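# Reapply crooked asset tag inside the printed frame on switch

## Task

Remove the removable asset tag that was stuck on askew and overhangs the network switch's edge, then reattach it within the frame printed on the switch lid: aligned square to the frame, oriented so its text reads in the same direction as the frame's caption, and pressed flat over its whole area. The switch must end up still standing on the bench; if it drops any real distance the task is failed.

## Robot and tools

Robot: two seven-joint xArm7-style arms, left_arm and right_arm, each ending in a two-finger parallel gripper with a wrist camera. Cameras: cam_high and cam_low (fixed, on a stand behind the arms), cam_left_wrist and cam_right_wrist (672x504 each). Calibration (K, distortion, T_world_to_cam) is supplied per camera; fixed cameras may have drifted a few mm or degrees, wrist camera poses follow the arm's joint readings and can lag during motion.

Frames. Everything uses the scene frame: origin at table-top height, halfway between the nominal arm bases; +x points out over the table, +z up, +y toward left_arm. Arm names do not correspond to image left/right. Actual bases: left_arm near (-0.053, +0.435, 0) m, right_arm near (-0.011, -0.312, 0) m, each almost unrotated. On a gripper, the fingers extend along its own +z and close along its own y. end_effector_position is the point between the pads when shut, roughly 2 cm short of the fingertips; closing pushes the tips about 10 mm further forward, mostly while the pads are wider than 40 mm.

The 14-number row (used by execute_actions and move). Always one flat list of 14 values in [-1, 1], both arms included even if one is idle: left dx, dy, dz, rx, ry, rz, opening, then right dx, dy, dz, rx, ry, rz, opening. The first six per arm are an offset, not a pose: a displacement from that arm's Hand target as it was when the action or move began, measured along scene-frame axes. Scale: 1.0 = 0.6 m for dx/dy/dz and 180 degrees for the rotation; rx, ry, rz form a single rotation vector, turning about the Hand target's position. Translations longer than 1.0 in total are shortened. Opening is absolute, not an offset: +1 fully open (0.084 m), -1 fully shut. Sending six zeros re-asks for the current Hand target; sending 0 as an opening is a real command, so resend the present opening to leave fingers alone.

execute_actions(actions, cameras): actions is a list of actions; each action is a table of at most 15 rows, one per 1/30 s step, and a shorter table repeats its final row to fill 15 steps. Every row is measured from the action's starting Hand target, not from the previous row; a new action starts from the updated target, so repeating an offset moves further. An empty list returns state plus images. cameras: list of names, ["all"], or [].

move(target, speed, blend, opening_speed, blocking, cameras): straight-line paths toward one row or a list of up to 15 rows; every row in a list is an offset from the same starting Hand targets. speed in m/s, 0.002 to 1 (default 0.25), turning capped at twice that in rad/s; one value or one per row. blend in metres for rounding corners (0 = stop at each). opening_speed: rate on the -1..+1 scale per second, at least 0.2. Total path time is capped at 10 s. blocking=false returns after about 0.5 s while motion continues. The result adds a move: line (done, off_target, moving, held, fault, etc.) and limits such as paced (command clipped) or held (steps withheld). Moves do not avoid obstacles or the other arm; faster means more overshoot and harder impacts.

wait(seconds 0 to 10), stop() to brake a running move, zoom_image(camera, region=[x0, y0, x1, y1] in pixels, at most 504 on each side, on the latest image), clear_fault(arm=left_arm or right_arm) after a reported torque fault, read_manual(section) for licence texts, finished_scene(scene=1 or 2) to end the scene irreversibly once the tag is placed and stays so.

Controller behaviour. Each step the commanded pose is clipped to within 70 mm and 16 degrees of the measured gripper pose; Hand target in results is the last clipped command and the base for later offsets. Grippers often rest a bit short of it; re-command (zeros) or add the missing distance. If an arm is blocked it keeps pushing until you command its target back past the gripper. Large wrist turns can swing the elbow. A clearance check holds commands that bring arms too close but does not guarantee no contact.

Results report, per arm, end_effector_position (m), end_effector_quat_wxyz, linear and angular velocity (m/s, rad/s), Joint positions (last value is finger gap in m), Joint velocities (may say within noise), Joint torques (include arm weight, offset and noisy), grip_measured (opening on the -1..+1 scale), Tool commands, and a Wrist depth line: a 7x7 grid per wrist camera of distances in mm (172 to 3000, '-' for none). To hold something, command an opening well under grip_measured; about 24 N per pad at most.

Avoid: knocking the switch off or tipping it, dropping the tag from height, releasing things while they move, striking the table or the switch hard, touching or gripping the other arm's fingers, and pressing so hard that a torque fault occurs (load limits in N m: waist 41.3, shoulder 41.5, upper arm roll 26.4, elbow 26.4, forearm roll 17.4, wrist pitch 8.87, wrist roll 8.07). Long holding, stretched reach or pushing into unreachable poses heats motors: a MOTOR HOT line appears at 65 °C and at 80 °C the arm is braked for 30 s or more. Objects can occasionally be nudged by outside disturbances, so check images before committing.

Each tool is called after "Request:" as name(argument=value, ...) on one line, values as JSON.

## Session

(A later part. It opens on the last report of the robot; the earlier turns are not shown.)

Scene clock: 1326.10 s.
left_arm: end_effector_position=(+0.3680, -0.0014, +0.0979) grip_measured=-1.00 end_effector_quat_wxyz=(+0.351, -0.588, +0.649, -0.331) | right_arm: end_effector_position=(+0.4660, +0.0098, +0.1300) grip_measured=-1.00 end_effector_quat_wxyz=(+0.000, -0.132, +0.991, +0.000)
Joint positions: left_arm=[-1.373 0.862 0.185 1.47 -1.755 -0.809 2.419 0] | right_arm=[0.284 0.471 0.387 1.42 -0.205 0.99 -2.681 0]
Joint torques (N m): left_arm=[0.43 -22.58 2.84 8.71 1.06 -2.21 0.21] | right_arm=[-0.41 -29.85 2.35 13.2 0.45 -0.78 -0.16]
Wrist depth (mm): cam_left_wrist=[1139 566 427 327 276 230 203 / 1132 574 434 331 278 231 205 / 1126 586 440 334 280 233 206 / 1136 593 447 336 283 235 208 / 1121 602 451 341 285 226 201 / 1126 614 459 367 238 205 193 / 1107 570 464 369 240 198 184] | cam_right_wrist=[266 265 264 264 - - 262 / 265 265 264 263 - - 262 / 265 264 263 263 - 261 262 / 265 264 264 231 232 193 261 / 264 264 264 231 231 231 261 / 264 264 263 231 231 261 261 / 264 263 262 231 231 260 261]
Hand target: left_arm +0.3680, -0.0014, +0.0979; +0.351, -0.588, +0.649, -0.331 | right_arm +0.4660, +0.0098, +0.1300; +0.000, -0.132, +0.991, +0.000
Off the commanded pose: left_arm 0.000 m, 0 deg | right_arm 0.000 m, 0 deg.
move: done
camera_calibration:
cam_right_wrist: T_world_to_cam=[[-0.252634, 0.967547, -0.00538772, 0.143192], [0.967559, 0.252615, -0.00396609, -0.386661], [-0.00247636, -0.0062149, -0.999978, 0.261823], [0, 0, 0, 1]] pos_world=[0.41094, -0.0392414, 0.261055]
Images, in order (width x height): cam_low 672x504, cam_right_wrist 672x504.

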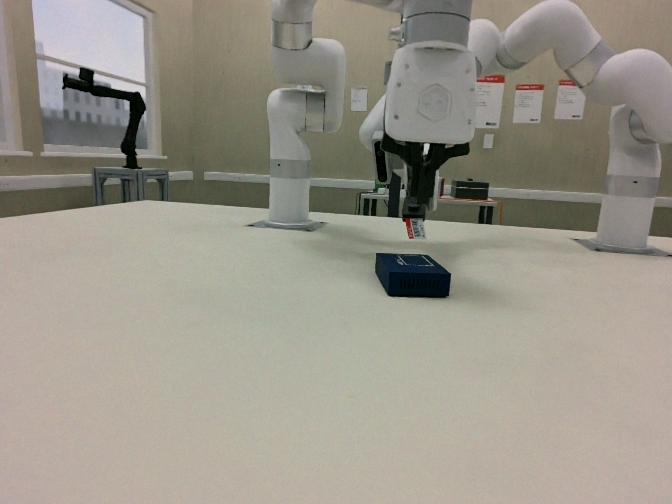

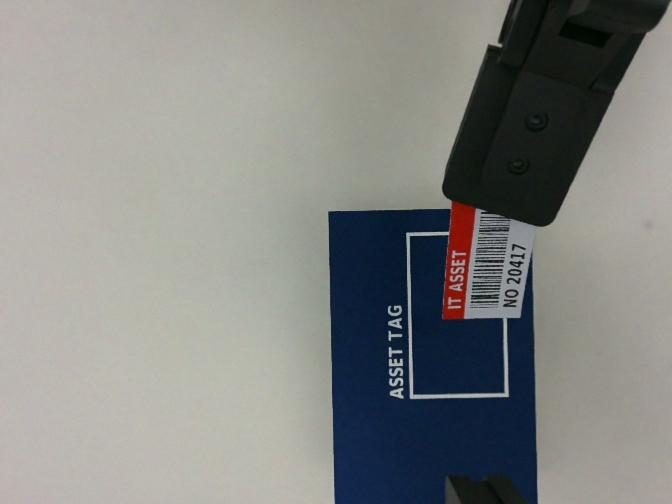

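Request:
zoom_image(camera="cam_low", region=[370, 190, 470, 310])

Request:
zoom_image(camera="cam_right_wrist", region=[320, 180, 580, 420])

Scaled by 4.200.

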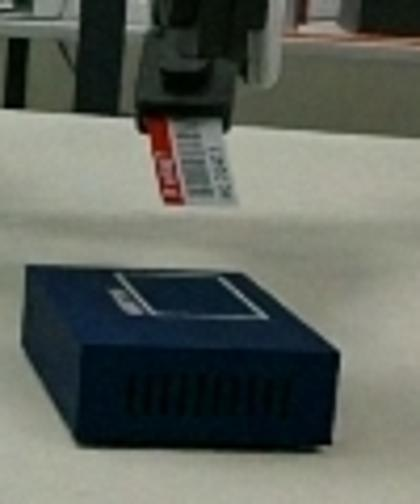

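Scaled by 1.938.

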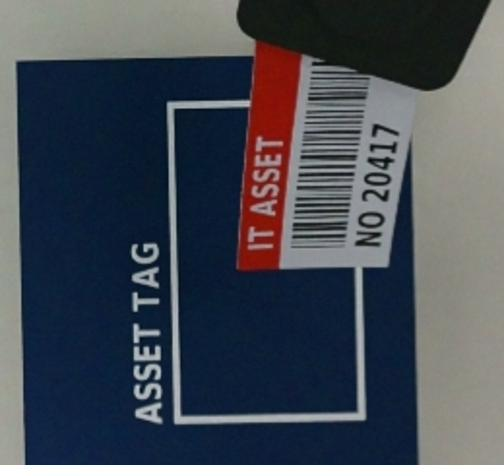

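Request:
move(target=[0.0445,0.0118,-0.035,0,0,0,-1,0,0,0,0,0,0,-1], speed=0.08, cameras=["cam_right_wrist","cam_low"])

Request:
zoom_image(camera="cam_right_wrist", region=[320, 180, 580, 420])

Request:
zoom_image(camera="cam_low", region=[370, 190, 470, 310])

Scene clock: 1360.97 s.
left_arm: end_effector_position=(+0.3946, +0.0056, +0.0770) grip_measured=-1.00 end_effector_quat_wxyz=(+0.351, -0.588, +0.649, -0.331) | right_arm: end_effector_position=(+0.4660, +0.0098, +0.1300) grip_measured=-1.00 end_effector_quat_wxyz=(+0.000, -0.132, +0.991, +0.000)
Joint positions: left_arm=[-1.34 0.922 0.211 1.494 -1.706 -0.758 2.373 0] | right_arm=[0.284 0.471 0.387 1.42 -0.205 0.99 -2.681 0]
Joint torques (N m): left_arm=[0.31 -22.93 4.33 8.52 1.85 -0.91 -0.2] | right_arm=[-0.01 -29.93 2.34 13.23 -0.01 -0.82 -0.15]
Wrist depth (mm): cam_left_wrist=[1114 528 369 297 239 206 183 / 1107 544 376 302 242 209 179 / 1103 507 383 306 245 211 180 / 1086 518 391 312 248 214 181 / 1088 534 400 316 250 206 - / 1088 548 404 321 203 182 - / 1089 555 414 329 205 177 -] | cam_right_wrist=[266 265 264 264 - - - / 266 265 264 264 - - - / 265 265 264 263 - - 262 / 265 265 264 231 231 178 261 / 264 264 264 231 214 230 261 / 264 264 263 231 231 261 260 / 263 263 263 231 231 261 260]
Hand target: left_arm +0.3947, +0.0057, +0.0769; +0.351, -0.588, +0.649, -0.331 | right_arm +0.4660, +0.0098, +0.1300; +0.000, -0.132, +0.991, +0.000
Off the commanded pose: left_arm 0.000 m, 0 deg | right_arm 0.000 m, 0 deg.
move: done
camera_calibration:
cam_right_wrist: T_world_to_cam=[[-0.252634, 0.967547, -0.00538772, 0.143192], [0.967559, 0.252615, -0.00396609, -0.386661], [-0.00247636, -0.0062149, -0.999978, 0.261823], [0, 0, 0, 1]] pos_world=[0.41094, -0.0392414, 0.261055]
Images, in order (width x height): cam_low 672x504, cam_right_wrist 672x504.

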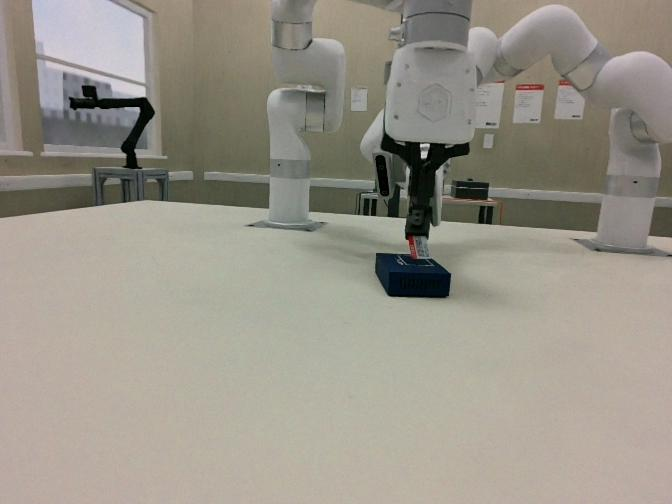

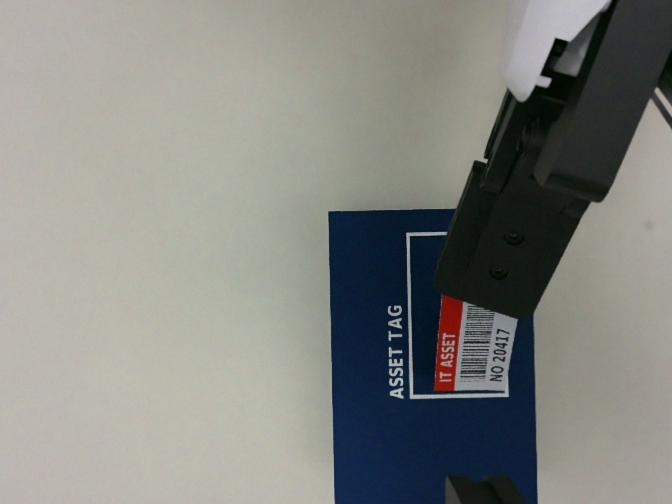

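Scaled by 1.938.

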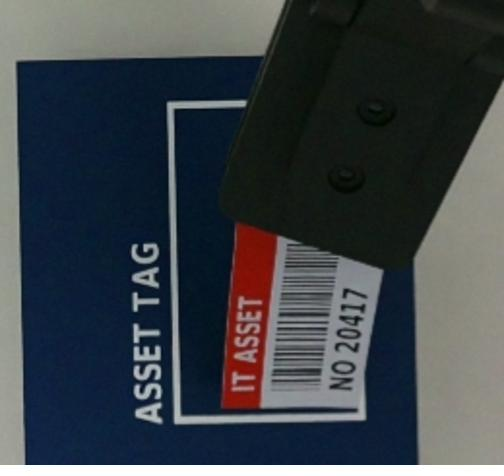

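Scaled by 4.200.

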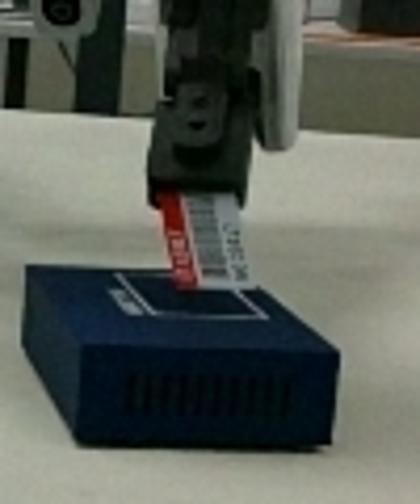

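Request:
move(target=[0.0012,-0.0013,-0.0200,0,0,0,-1,0,0,0,0,0,0,-1], speed=0.05, cameras=["cam_right_wrist","cam_low"])

Request:
zoom_image(camera="cam_right_wrist", region=[380, 220, 560, 420])

Request:
zoom_image(camera="cam_low", region=[370, 220, 460, 310])

Scene clock: 1403.33 s.
left_arm: end_effector_position=(+0.3954, +0.0049, +0.0650) grip_measured=-1.00 end_effector_quat_wxyz=(+0.351, -0.588, +0.649, -0.331) | right_arm: end_effector_position=(+0.4660, +0.0098, +0.1300) grip_measured=-1.00 end_effector_quat_wxyz=(+0.000, -0.132, +0.991, +0.000)
Joint positions: left_arm=[-1.342 0.953 0.215 1.505 -1.694 -0.752 2.345 0] | right_arm=[0.284 0.471 0.387 1.42 -0.205 0.99 -2.681 0]
Joint torques (N m): left_arm=[-0.27 -22.99 4.48 8.52 1.87 -1 -0.33] | right_arm=[-0.13 -29.21 2.32 12.93 0.25 -0.87 0.02]
Wrist depth (mm): cam_left_wrist=[1108 487 340 273 220 190 - / 1107 503 346 279 223 193 - / 1101 514 354 282 226 194 - / 1093 532 360 287 228 197 174 / 1093 492 368 291 230 199 - / 1084 505 375 219 183 - - / 1076 520 384 209 185 - -] | cam_right_wrist=[265 266 264 264 - - - / 265 265 264 264 - - - / 264 264 263 263 - 181 262 / 265 264 264 232 232 191 261 / 265 264 263 231 231 230 261 / 264 263 263 231 231 261 261 / 264 264 262 232 231 260 260]
Hand target: left_arm +0.3954, +0.0049, +0.0649; +0.351, -0.588, +0.649, -0.331 | right_arm +0.4660, +0.0098, +0.1300; +0.000, -0.132, +0.991, +0.000
Off the commanded pose: left_arm 0.000 m, 0 deg | right_arm 0.000 m, 0 deg.
move: done
camera_calibration:
cam_right_wrist: T_world_to_cam=[[-0.252634, 0.967547, -0.00538772, 0.143192], [0.967559, 0.252615, -0.00396609, -0.386661], [-0.00247636, -0.0062149, -0.999978, 0.261823], [0, 0, 0, 1]] pos_world=[0.41094, -0.0392414, 0.261055]
Images, in order (width x height): cam_low 672x504, cam_right_wrist 672x504.

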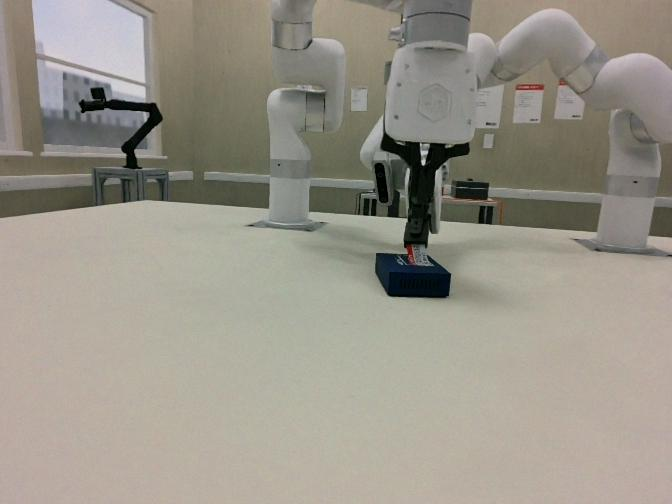

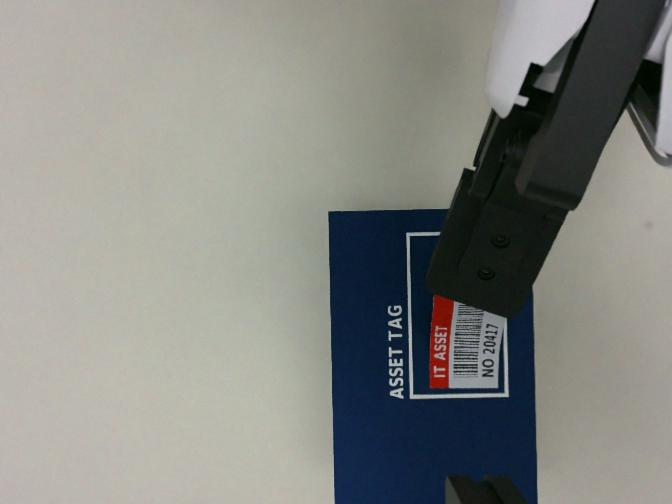

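Scaled by 2.520.

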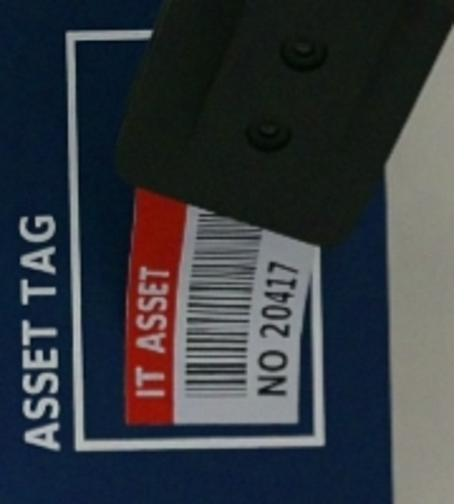

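Scaled by 5.600.

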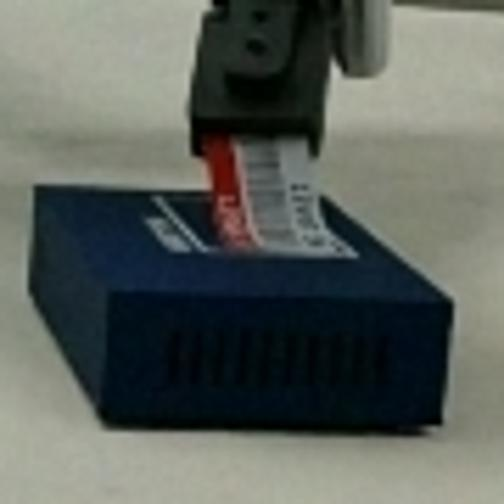

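Request:
move(target=[-0.0015,-0.0011,-0.0060,0,0,0,-1,0,0,0,0,0,0,-1], speed=0.03, cameras=["cam_right_wrist","cam_low"])

Request:
zoom_image(camera="cam_right_wrist", region=[380, 220, 560, 420])

Request:
zoom_image(camera="cam_low", region=[390, 230, 450, 290])

Scene clock: 1447.37 s.
left_arm: end_effector_position=(+0.3945, +0.0042, +0.0614) grip_measured=-1.00 end_effector_quat_wxyz=(+0.351, -0.588, +0.649, -0.331) | right_arm: end_effector_position=(+0.4660, +0.0098, +0.1300) grip_measured=-1.00 end_effector_quat_wxyz=(+0.000, -0.132, +0.991, +0.000)
Joint positions: left_arm=[-1.344 0.963 0.215 1.508 -1.692 -0.753 2.337 0] | right_arm=[0.284 0.471 0.387 1.42 -0.205 0.99 -2.681 0]
Joint torques (N m): left_arm=[-0.37 -22.92 4.53 8.24 1.86 -2.33 -0.36] | right_arm=[-0.03 -29.51 2.5 13.17 0.05 -1.01 -0.03]
Wrist depth (mm): cam_left_wrist=[1098 475 332 267 215 186 - / 1110 490 338 271 217 188 - / 1094 501 345 275 220 190 - / 1084 517 350 280 222 192 - / 1079 484 359 284 225 194 - / 1086 491 367 225 187 - - / 1077 508 374 214 189 - -] | cam_right_wrist=[265 265 265 264 - - - / 265 265 265 263 - - - / 265 264 264 263 - 185 262 / 265 264 263 231 232 196 261 / 264 264 264 232 231 231 260 / 264 263 263 231 231 261 261 / 263 263 263 231 230 260 260]
Hand target: left_arm +0.3945, +0.0042, +0.0613; +0.351, -0.588, +0.649, -0.331 | right_arm +0.4660, +0.0098, +0.1300; +0.000, -0.132, +0.991, +0.000
Off the commanded pose: left_arm 0.000 m, 0 deg | right_arm 0.000 m, 0 deg.
move: done
camera_calibration:
cam_right_wrist: T_world_to_cam=[[-0.252634, 0.967547, -0.00538772, 0.143192], [0.967559, 0.252615, -0.00396609, -0.386661], [-0.00247636, -0.0062149, -0.999978, 0.261823], [0, 0, 0, 1]] pos_world=[0.41094, -0.0392414, 0.261055]
Images, in order (width x height): cam_low 672x504, cam_right_wrist 672x504.

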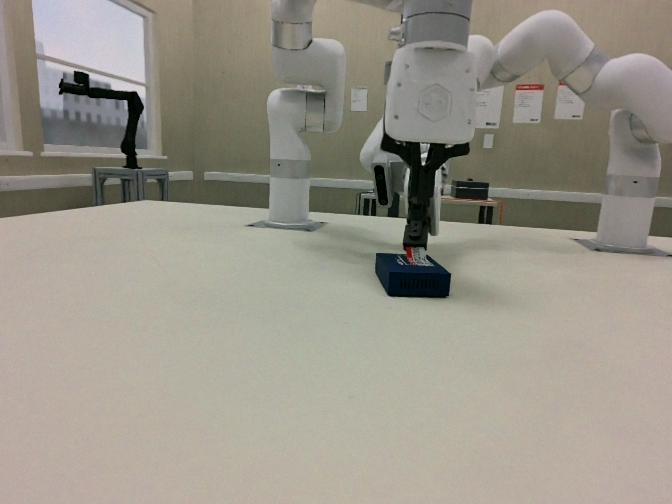

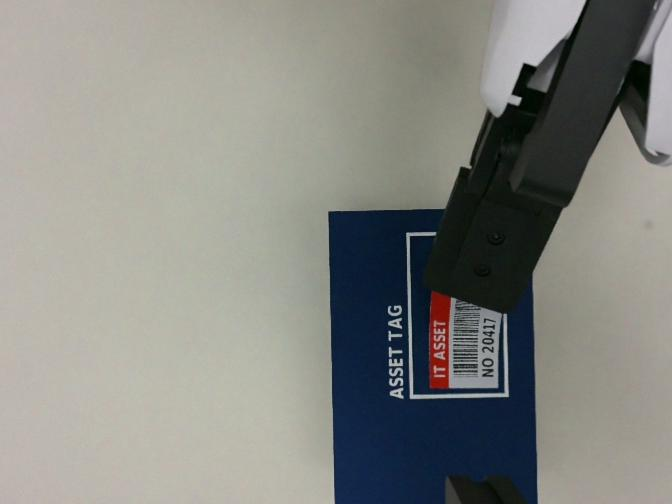

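Scaled by 2.520.

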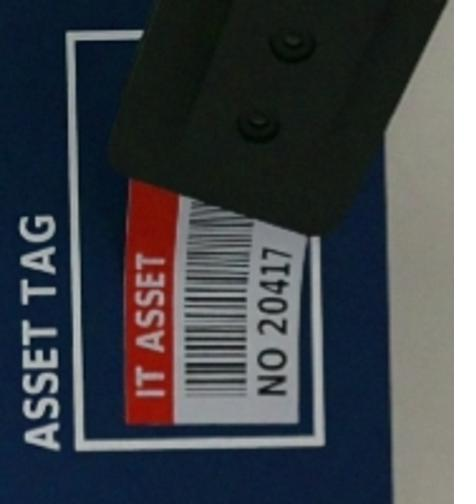

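Scaled by 8.400.

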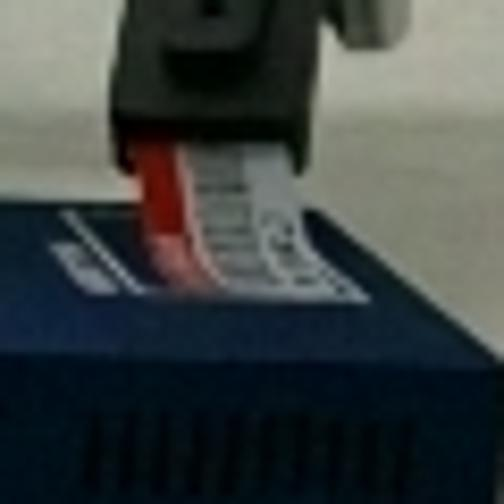

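Request:
move(target=[[-0.0005,-0.0005,0.015,0,0,0,-1,0,0,0,0,0,0,-1]], speed=0.05, cameras=["cam_right_wrist"])

Request:
zoom_image(camera="cam_right_wrist", region=[380, 220, 560, 420])

Scene clock: 1465.10 s.
left_arm: end_effector_position=(+0.3942, +0.0039, +0.0703) grip_measured=-1.00 end_effector_quat_wxyz=(+0.351, -0.588, +0.649, -0.331) | right_arm: end_effector_position=(+0.4660, +0.0098, +0.1300) grip_measured=-1.00 end_effector_quat_wxyz=(+0.000, -0.132, +0.991, +0.000)
Joint positions: left_arm=[-1.341 0.942 0.211 1.505 -1.703 -0.758 2.363 0] | right_arm=[0.284 0.471 0.387 1.42 -0.205 0.99 -2.681 0]
Joint torques (N m): left_arm=[0.29 -23.9 3.61 8.48 1 -2.57 0.3] | right_arm=[0.28 -29.78 2.51 13.02 0.1 -1.04 0.06]
Wrist depth (mm): cam_left_wrist=[1105 525 363 291 233 201 178 / 1103 536 367 295 235 203 179 / 1096 496 372 297 237 204 180 / 1093 500 377 301 239 206 181 / 1089 513 384 304 241 208 - / 1089 520 388 308 192 174 - / 1082 532 394 230 194 - -] | cam_right_wrist=[265 265 264 264 - - - / 266 264 264 264 - - - / 265 264 264 264 - 176 261 / 265 264 263 232 231 187 260 / 264 264 264 232 230 231 261 / 264 264 263 231 231 260 261 / 264 263 263 231 231 261 260]
Hand target: left_arm +0.3942, +0.0039, +0.0703; +0.351, -0.588, +0.649, -0.331 | right_arm +0.4660, +0.0098, +0.1300; +0.000, -0.132, +0.991, +0.000
Off the commanded pose: left_arm 0.000 m, 0 deg | right_arm 0.000 m, 0 deg.
move: done
camera_calibration:
cam_right_wrist: T_world_to_cam=[[-0.252634, 0.967547, -0.00538772, 0.143192], [0.967559, 0.252615, -0.00396609, -0.386661], [-0.00247636, -0.0062149, -0.999978, 0.261823], [0, 0, 0, 1]] pos_world=[0.41094, -0.0392414, 0.261055]
Images, in order (width x height): cam_right_wrist 672x504.

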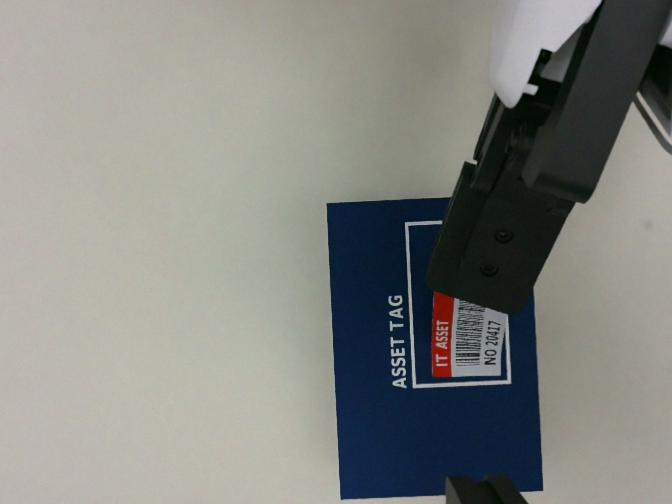

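Scaled by 2.520.

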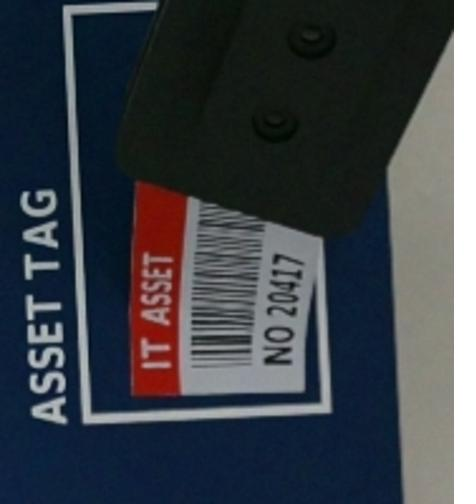

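Request:
move(target=[-0.0080,-0.0021,-0.0210,0,0,0,-1,0,0,0,0,0,0,-1], speed=0.04, cameras=["cam_right_wrist","cam_low"])

Request:
zoom_image(camera="cam_right_wrist", region=[380, 220, 560, 420])

Request:
zoom_image(camera="cam_low", region=[380, 230, 440, 290])

Scene clock: 1513.90 s.
left_arm: end_effector_position=(+0.3894, +0.0027, +0.0578) grip_measured=-1.00 end_effector_quat_wxyz=(+0.351, -0.588, +0.649, -0.331) | right_arm: end_effector_position=(+0.4660, +0.0098, +0.1300) grip_measured=-1.00 end_effector_quat_wxyz=(+0.000, -0.132, +0.991, +0.000)
Joint positions: left_arm=[-1.353 0.97 0.212 1.507 -1.692 -0.759 2.326 0] | right_arm=[0.284 0.471 0.387 1.42 -0.205 0.99 -2.681 0]
Joint torques (N m): left_arm=[-0.48 -22.99 4.52 8.06 1.96 -2.2 -0.29] | right_arm=[0.29 -29.63 2.39 13.1 0.01 -1.2 -0.02]
Wrist depth (mm): cam_left_wrist=[1100 462 324 260 209 182 - / 1093 476 328 264 211 183 - / 1100 488 336 268 214 186 - / 1093 504 341 273 216 187 - / 1077 518 349 277 219 188 - / 1088 483 358 218 190 - - / 1077 494 393 220 183 - -] | cam_right_wrist=[266 265 264 264 - - - / 265 265 264 263 - - 261 / 265 264 264 264 - 194 261 / 264 264 263 232 214 231 261 / 264 263 263 232 231 261 261 / 264 263 263 231 231 261 261 / 263 264 262 231 230 260 260]
Hand target: left_arm +0.3894, +0.0027, +0.0577; +0.351, -0.588, +0.649, -0.331 | right_arm +0.4660, +0.0098, +0.1300; +0.000, -0.132, +0.991, +0.000
Off the commanded pose: left_arm 0.000 m, 0 deg | right_arm 0.000 m, 0 deg.
move: done
camera_calibration:
cam_right_wrist: T_world_to_cam=[[-0.252634, 0.967547, -0.00538772, 0.143192], [0.967559, 0.252615, -0.00396609, -0.386661], [-0.00247636, -0.0062149, -0.999978, 0.261823], [0, 0, 0, 1]] pos_world=[0.41094, -0.0392414, 0.261055]
Images, in order (width x height): cam_low 672x504, cam_right_wrist 672x504.

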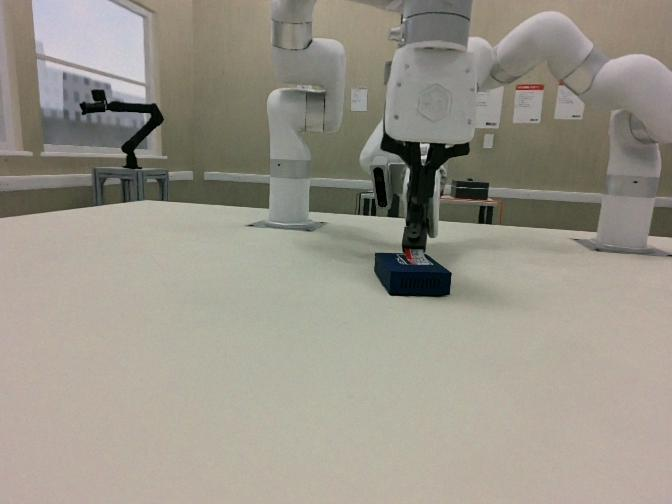

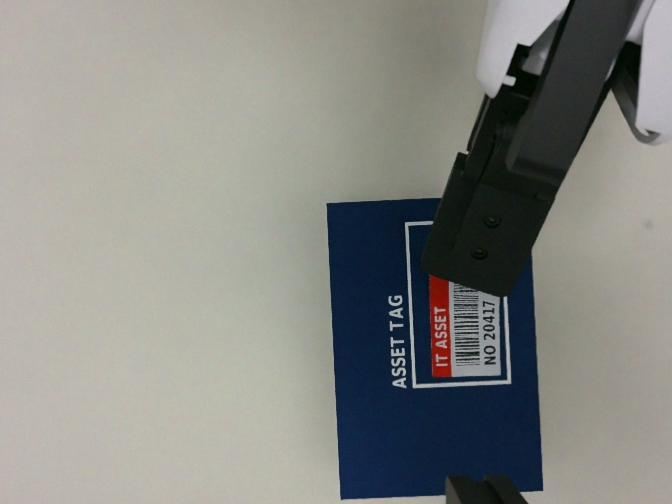

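Scaled by 2.520.

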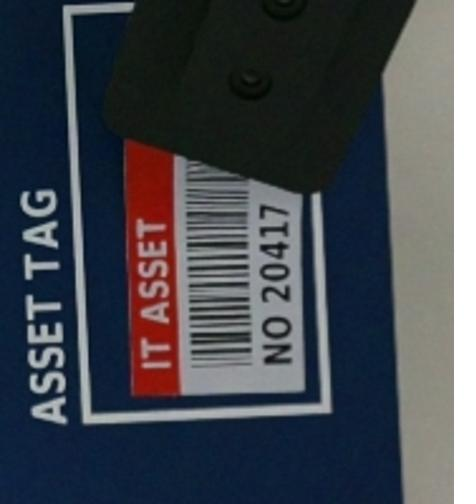

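Scaled by 8.400.

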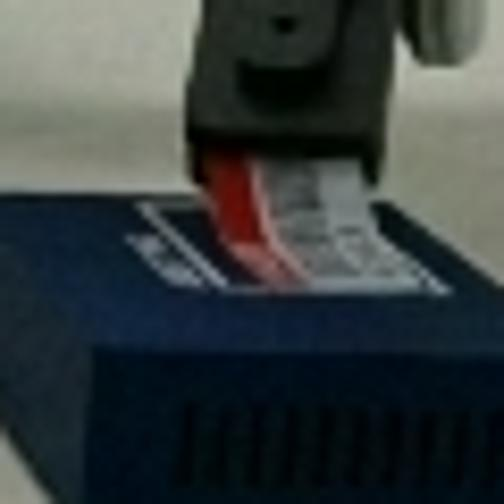

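Request:
move(target=[[0,0,0,0,0,0,-1,-0.0498,0.0093,0,0,0,0,-1],[0,0,0,0,0,0,-1,-0.0498,0.0093,-0.0917,0,0,0,-1]], speed=0.08, blend=0.01, cameras=["cam_right_wrist","cam_low"])

Scene clock: 1527.73 s.
left_arm: end_effector_position=(+0.3894, +0.0027, +0.0577) grip_measured=-1.00 end_effector_quat_wxyz=(+0.351, -0.588, +0.649, -0.331) | right_arm: end_effector_position=(+0.4362, +0.0154, +0.0751) grip_measured=-1.00 end_effector_quat_wxyz=(+0.000, -0.132, +0.991, +0.000)
Joint positions: left_arm=[-1.353 0.97 0.212 1.506 -1.692 -0.759 2.326 0] | right_arm=[0.309 0.49 0.381 1.274 -0.239 0.829 -2.616 0]
Joint torques (N m): left_arm=[-0.49 -23.39 4.5 7.81 1.96 -0.99 -0.28] | right_arm=[1.01 -29.23 2.26 12.25 -0.11 -2.01 0.44]
Wrist depth (mm): cam_left_wrist=[1098 462 323 260 209 181 - / 1098 476 328 264 211 183 - / 1101 488 335 267 214 186 - / 1089 505 341 272 217 187 - / 1074 517 349 276 219 188 - / 1094 482 357 218 190 - - / 1093 493 394 219 183 - -] | cam_right_wrist=[209 209 - - - - - / 209 209 - - - - - / 209 208 208 - - - - / 208 208 208 - - - 207 / 208 208 208 176 - 207 207 / 208 208 207 176 176 207 207 / 207 207 207 176 176 176 206]
Hand target: left_arm +0.3894, +0.0027, +0.0577; +0.351, -0.588, +0.649, -0.331 | right_arm +0.4362, +0.0154, +0.0750; +0.000, -0.132, +0.991, +0.000
Off the commanded pose: left_arm 0.000 m, 0 deg | right_arm 0.000 m, 0 deg.
move: done
camera_calibration:
cam_right_wrist: T_world_to_cam=[[-0.252634, 0.967547, -0.00538772, 0.129949], [0.967559, 0.252615, -0.00396609, -0.35946], [-0.00247636, -0.0062149, -0.999978, 0.206885], [0, 0, 0, 1]] pos_world=[0.38114, -0.0336414, 0.206155]
Images, in order (width x height): cam_low 672x504, cam_right_wrist 672x504.

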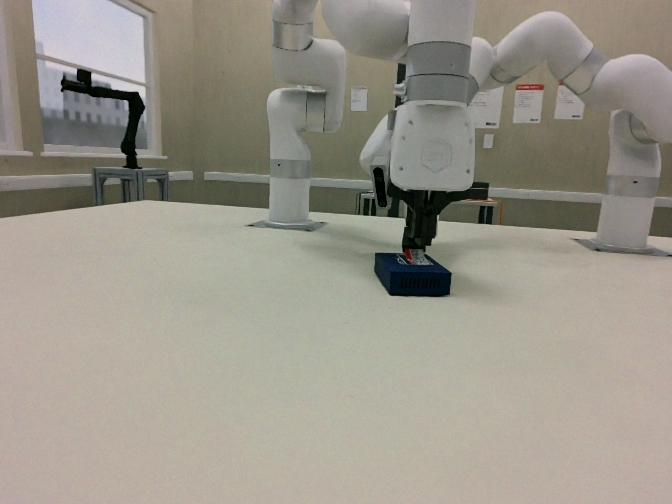

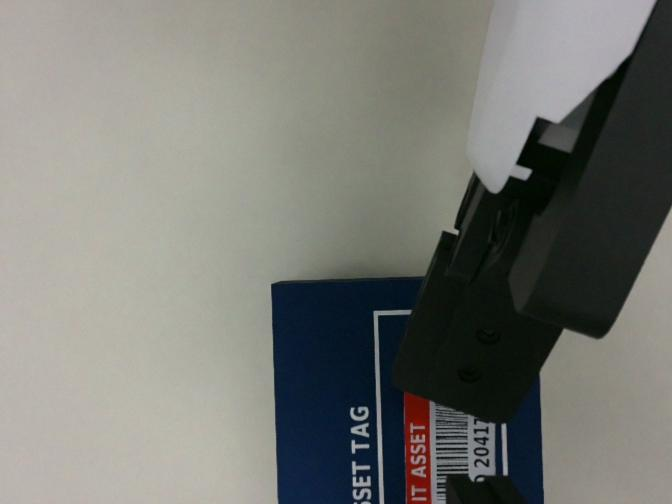

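Request:
move(target=[0,0,0,0,0,0,-1,0,0,-0.0392,0,0,0,-1], speed=0.03, cameras=["cam_low","cam_right_wrist"])

Request:
zoom_image(camera="cam_low", region=[370, 190, 470, 300])

Scene clock: 1542.17 s.
left_arm: end_effector_position=(+0.3894, +0.0027, +0.0577) grip_measured=-1.00 end_effector_quat_wxyz=(+0.351, -0.588, +0.649, -0.331) | right_arm: end_effector_position=(+0.4362, +0.0154, +0.0515) grip_measured=-1.00 end_effector_quat_wxyz=(+0.000, -0.132, +0.991, +0.000)
Joint positions: left_arm=[-1.353 0.97 0.212 1.506 -1.692 -0.759 2.326 0] | right_arm=[0.319 0.533 0.366 1.264 -0.262 0.778 -2.601 0]
Joint torques (N m): left_arm=[-0.18 -23.36 4.43 7.76 1.84 -0.98 -0.29] | right_arm=[0.94 -29.45 2.36 11.95 -0.15 -2.08 0.47]
Wrist depth (mm): cam_left_wrist=[1101 462 323 259 209 182 - / 1094 477 328 264 211 183 - / 1098 489 335 267 214 185 - / 1096 503 341 273 216 187 - / 1082 518 349 276 219 188 - / 1088 482 357 218 190 - - / - 440 394 219 183 - -] | cam_right_wrist=[186 - - - - - - / 185 - - - - - - / 185 185 - - - - - / 185 185 - - - - - / 185 184 - - - - 184 / 184 184 184 - - - 183 / 184 184 184 - - - 183]
Hand target: left_arm +0.3894, +0.0027, +0.0577; +0.351, -0.588, +0.649, -0.331 | right_arm +0.4362, +0.0154, +0.0514; +0.000, -0.132, +0.991, +0.000
Off the commanded pose: left_arm 0.000 m, 0 deg | right_arm 0.000 m, 0 deg.
move: done
camera_calibration:
cam_right_wrist: T_world_to_cam=[[-0.252634, 0.967547, -0.00538772, 0.129823], [0.967559, 0.252615, -0.00396609, -0.359553], [-0.00247636, -0.0062149, -0.999978, 0.183386], [0, 0, 0, 1]] pos_world=[0.38114, -0.0336414, 0.182655]
Images, in order (width x height): cam_low 672x504, cam_right_wrist 672x504.

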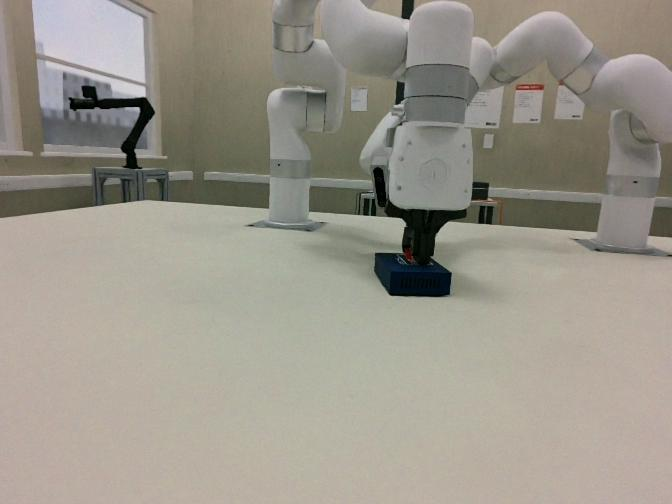

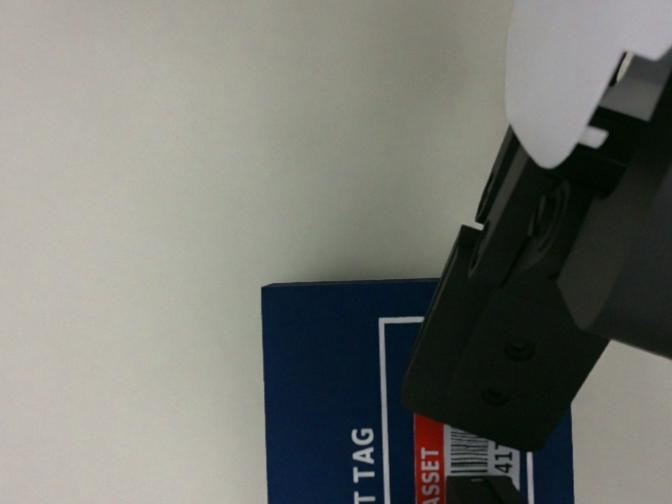

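Scaled by 4.582.

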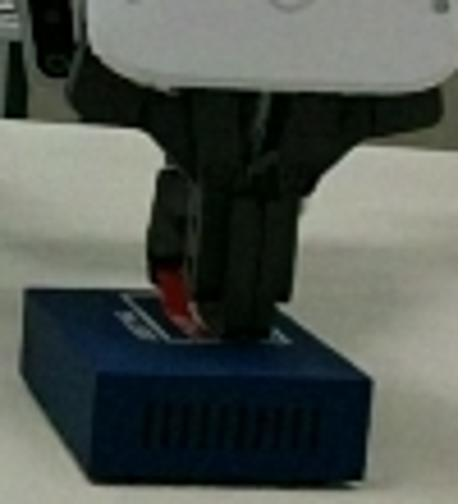

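Request:
move(target=[0,0,0,0,0,0,-1,0.0004,-0.0016,-0.0050,0,0,0,-1], speed=0.02, cameras=["cam_low","cam_right_wrist"])

Request:
zoom_image(camera="cam_low", region=[370, 190, 470, 300])

Scene clock: 1563.73 s.
left_arm: end_effector_position=(+0.3894, +0.0027, +0.0577) grip_measured=-1.00 end_effector_quat_wxyz=(+0.351, -0.588, +0.649, -0.331) | right_arm: end_effector_position=(+0.4365, +0.0146, +0.0489) grip_measured=-1.00 end_effector_quat_wxyz=(+0.000, -0.132, +0.991, +0.000)
Joint positions: left_arm=[-1.353 0.97 0.212 1.506 -1.692 -0.759 2.326 0] | right_arm=[0.319 0.537 0.364 1.262 -0.264 0.771 -2.601 0]
Joint torques (N m): left_arm=[-0.41 -23.16 4.35 7.86 1.64 -1.07 -0.3] | right_arm=[-2.25 -15.14 -0.33 6.76 -0.82 -2.47 0.39]
Wrist depth (mm): cam_left_wrist=[1101 463 323 259 209 181 - / 1094 476 328 264 211 183 - / 1103 489 336 268 214 185 - / 1093 503 342 273 217 187 - / 1082 517 349 276 219 188 - / 1091 481 357 218 190 - - / - - 394 219 183 - -] | cam_right_wrist=[183 - - - - - - / 183 - - - - - - / 183 183 - - - - - / 182 182 - - - - - / 182 182 - - - - - / 182 182 182 - - - 181 / 182 182 181 - - - 181]
Hand target: left_arm +0.3894, +0.0027, +0.0577; +0.351, -0.588, +0.649, -0.331 | right_arm +0.4364, +0.0144, +0.0484; +0.000, -0.132, +0.991, +0.000
Off the commanded pose: left_arm 0.000 m, 0 deg | right_arm 0.000 m, 0 deg.
move: done
camera_calibration:
cam_right_wrist: T_world_to_cam=[[-0.252725, 0.967524, -0.00531965, 0.130654], [0.967536, 0.252709, -0.00343257, -0.359639], [-0.00197676, -0.00601445, -0.99998, 0.180499], [0, 0, 0, 1]] pos_world=[0.38134, -0.0344412, 0.179956]
Images, in order (width x height): cam_low 672x504, cam_right_wrist 672x504.

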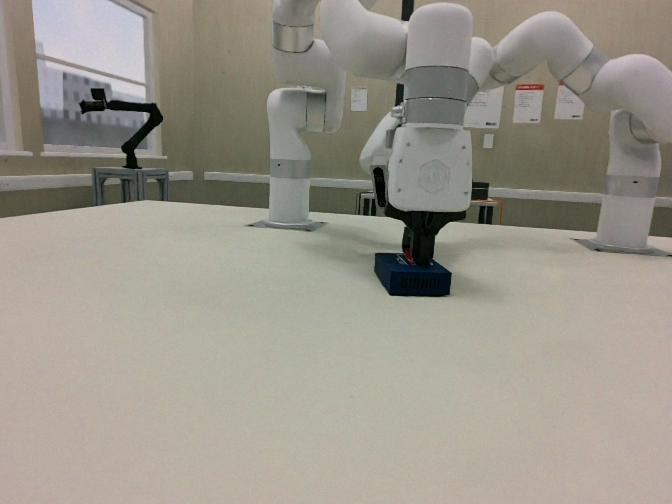

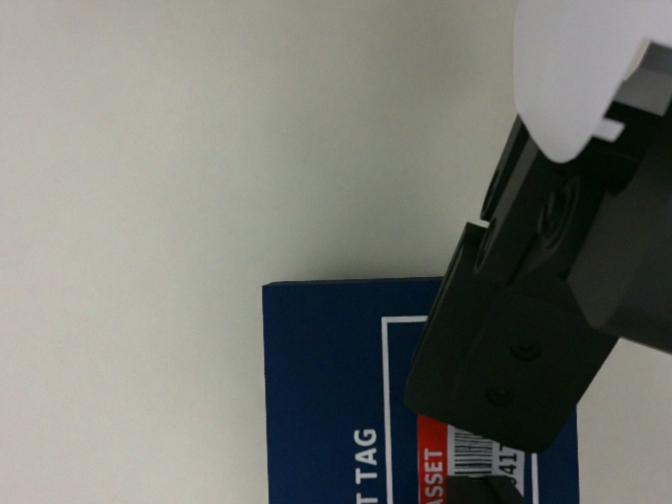

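Scaled by 4.582.

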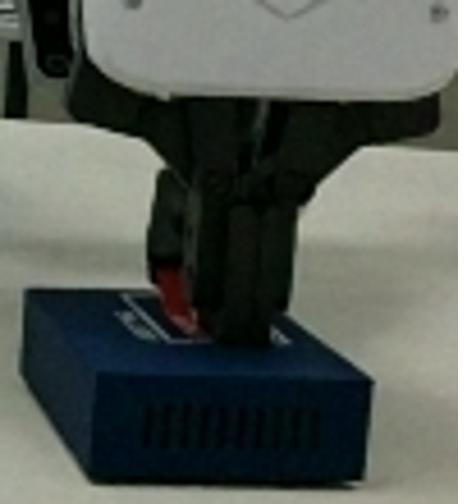

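Request:
move(target=[[0,0,0.0008,0,0,0,-0.87,0,0,0,0,0,0,-1],[-0.0082,-0.0022,0.0062,0,0,0,-0.87,0,0,0,0,0,0,-1]], speed=0.02, opening_speed=0.3, cameras=["cam_low","cam_right_wrist"])

Request:
zoom_image(camera="cam_right_wrist", region=[340, 300, 620, 504])

Request:
zoom_image(camera="cam_low", region=[380, 230, 450, 300])

Scene clock: 1593.00 s.
left_arm: end_effector_position=(+0.3844, +0.0012, +0.0615) grip_measured=-0.89 end_effector_quat_wxyz=(+0.351, -0.588, +0.649, -0.331) | right_arm: end_effector_position=(+0.4364, +0.0144, +0.0484) grip_measured=-1.00 end_effector_quat_wxyz=(+0.000, -0.132, +0.991, +0.000)
Joint positions: left_arm=[-1.359 0.959 0.207 1.501 -1.701 -0.768 2.334 0.005] | right_arm=[0.319 0.538 0.364 1.262 -0.264 0.771 -2.601 0]
Joint torques (N m): left_arm=[-0.06 -23.85 3.53 7.86 0.84 -2.42 0.19] | right_arm=[-2.49 -7.21 -1.34 3.73 -0.93 -1.74 0.29]
Wrist depth (mm): cam_left_wrist=[1105 481 335 269 216 187 - / 1110 494 340 273 218 189 - / 1108 507 347 277 221 190 - / 1098 522 352 281 223 192 - / 1093 534 359 285 225 194 - / 1093 486 368 226 187 - - / - - 374 228 190 - -] | cam_right_wrist=[183 - - - - - - / 183 183 - - - - - / 183 183 - - - - - / 182 182 - - - - - / 182 182 - - - - 181 / 182 182 182 - - - 181 / 181 181 181 - - - 180]
Hand target: left_arm +0.3845, +0.0013, +0.0614; +0.351, -0.588, +0.649, -0.331 | right_arm +0.4364, +0.0144, +0.0484; +0.000, -0.132, +0.991, +0.000
Off the commanded pose: left_arm 0.000 m, 0 deg | right_arm 0.000 m, 0 deg.
move: done
camera_calibration:
cam_right_wrist: T_world_to_cam=[[-0.252634, 0.967547, -0.00538772, 0.130727], [0.967559, 0.252615, -0.00396609, -0.359531], [-0.00247636, -0.0062149, -0.999978, 0.180281], [0, 0, 0, 1]] pos_world=[0.38134, -0.0345414, 0.179555]
Images, in order (width x height): cam_low 672x504, cam_right_wrist 672x504.

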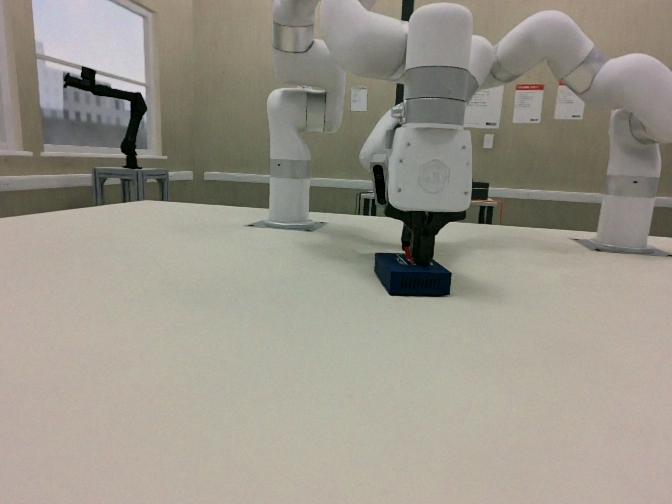

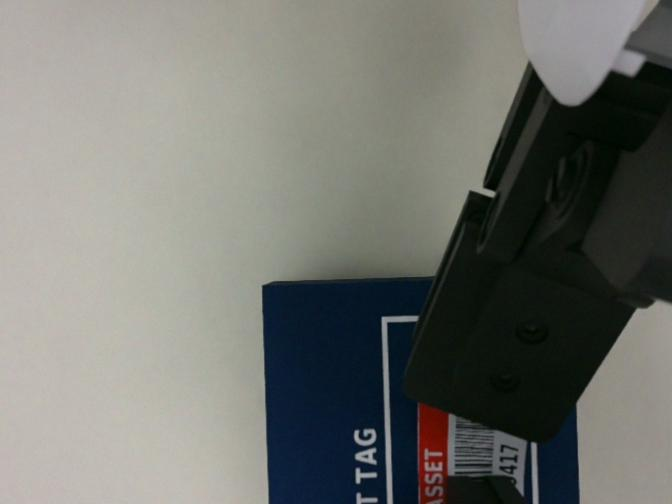

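Scaled by 1.800.

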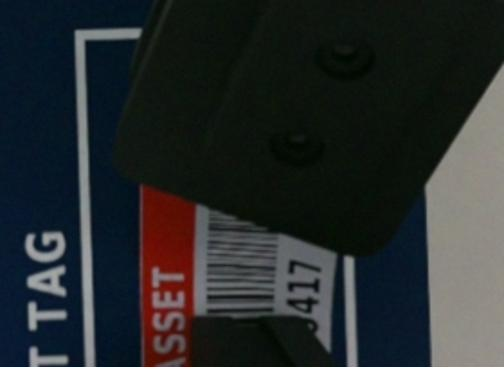

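Scaled by 7.200.

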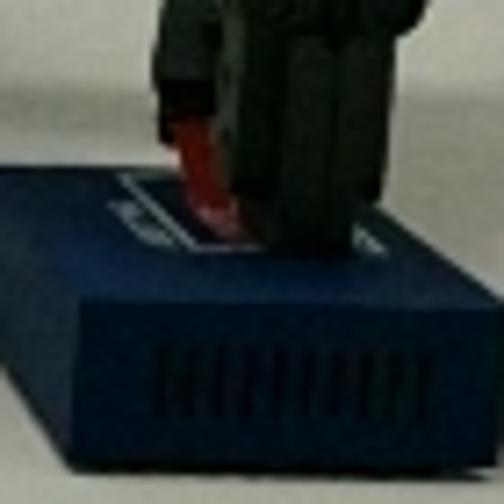

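Request:
move(target=[[-0.0136,-0.0036,0.0089,0,0,0,-0.87,0,0,0,0,0,0,-1]], speed=0.02, cameras=["cam_low","cam_right_wrist"])

Request:
zoom_image(camera="cam_right_wrist", region=[340, 300, 620, 504])

Request:
zoom_image(camera="cam_low", region=[380, 230, 450, 300])

Scene clock: 1606.27 s.
left_arm: end_effector_position=(+0.3764, -0.0008, +0.0667) grip_measured=-0.89 end_effector_quat_wxyz=(+0.351, -0.588, +0.649, -0.331) | right_arm: end_effector_position=(+0.4364, +0.0144, +0.0484) grip_measured=-1.00 end_effector_quat_wxyz=(+0.000, -0.132, +0.991, +0.000)
Joint positions: left_arm=[-1.369 0.942 0.2 1.492 -1.715 -0.782 2.344 0.005] | right_arm=[0.319 0.538 0.364 1.262 -0.264 0.771 -2.601 0]
Joint torques (N m): left_arm=[-0.35 -23.62 3.5 7.8 0.87 -2.55 0.2] | right_arm=[-2.08 -8.43 -1.32 3.83 -0.09 -1.16 0.27]
Wrist depth (mm): cam_left_wrist=[1126 509 352 282 227 196 173 / 1114 521 355 286 228 197 175 / 1108 532 362 289 231 199 176 / 1107 545 367 293 233 201 177 / 1103 503 373 296 235 194 178 / 1098 505 381 223 186 - 173 / - - 386 224 188 - -] | cam_right_wrist=[183 - - - - - - / 183 - - - - - - / 183 182 - - - - - / 182 182 182 182 - - 181 / 182 182 182 - - - 181 / 182 181 182 - - - 181 / 182 182 182 - - - 181]
Hand target: left_arm +0.3763, -0.0008, +0.0668; +0.351, -0.588, +0.649, -0.331 | right_arm +0.4364, +0.0144, +0.0484; +0.000, -0.132, +0.991, +0.000
Off the commanded pose: left_arm 0.000 m, 0 deg | right_arm 0.000 m, 0 deg.
move: done
camera_calibration:
cam_right_wrist: T_world_to_cam=[[-0.252634, 0.967547, -0.00538772, 0.130727], [0.967559, 0.252615, -0.00396609, -0.359531], [-0.00247636, -0.0062149, -0.999978, 0.180281], [0, 0, 0, 1]] pos_world=[0.38134, -0.0345414, 0.179555]
Images, in order (width x height): cam_low 672x504, cam_right_wrist 672x504.

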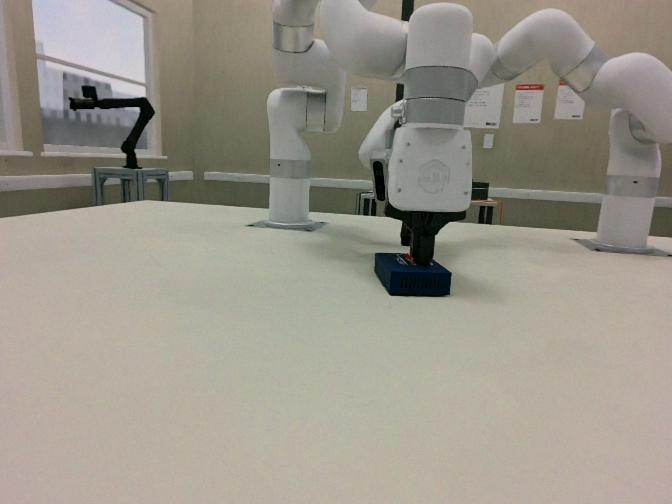

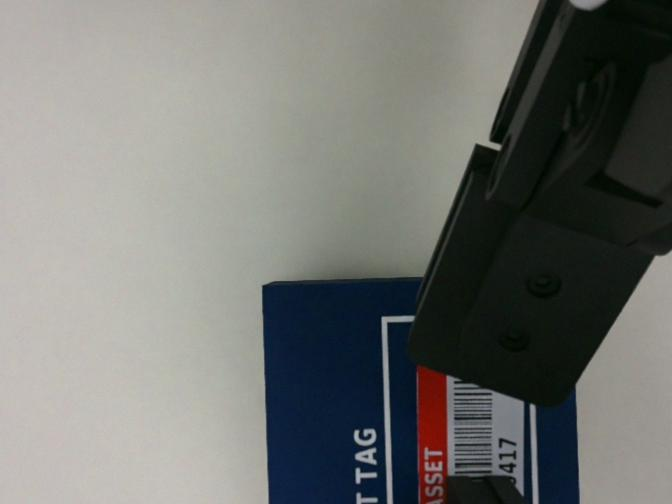

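Scaled by 1.800.

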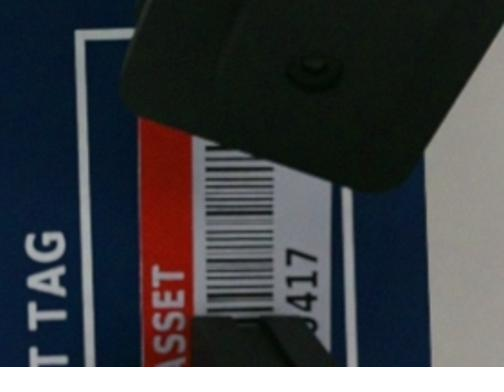

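Scaled by 7.200.

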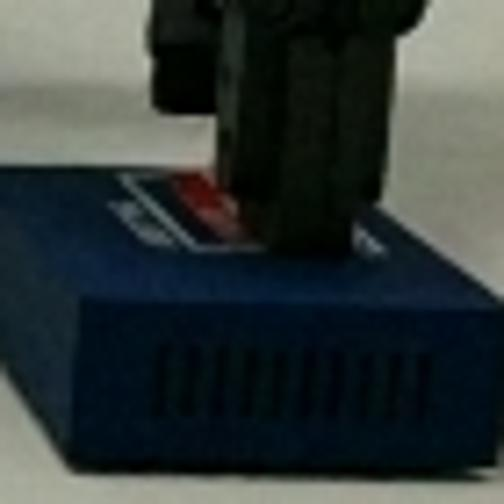

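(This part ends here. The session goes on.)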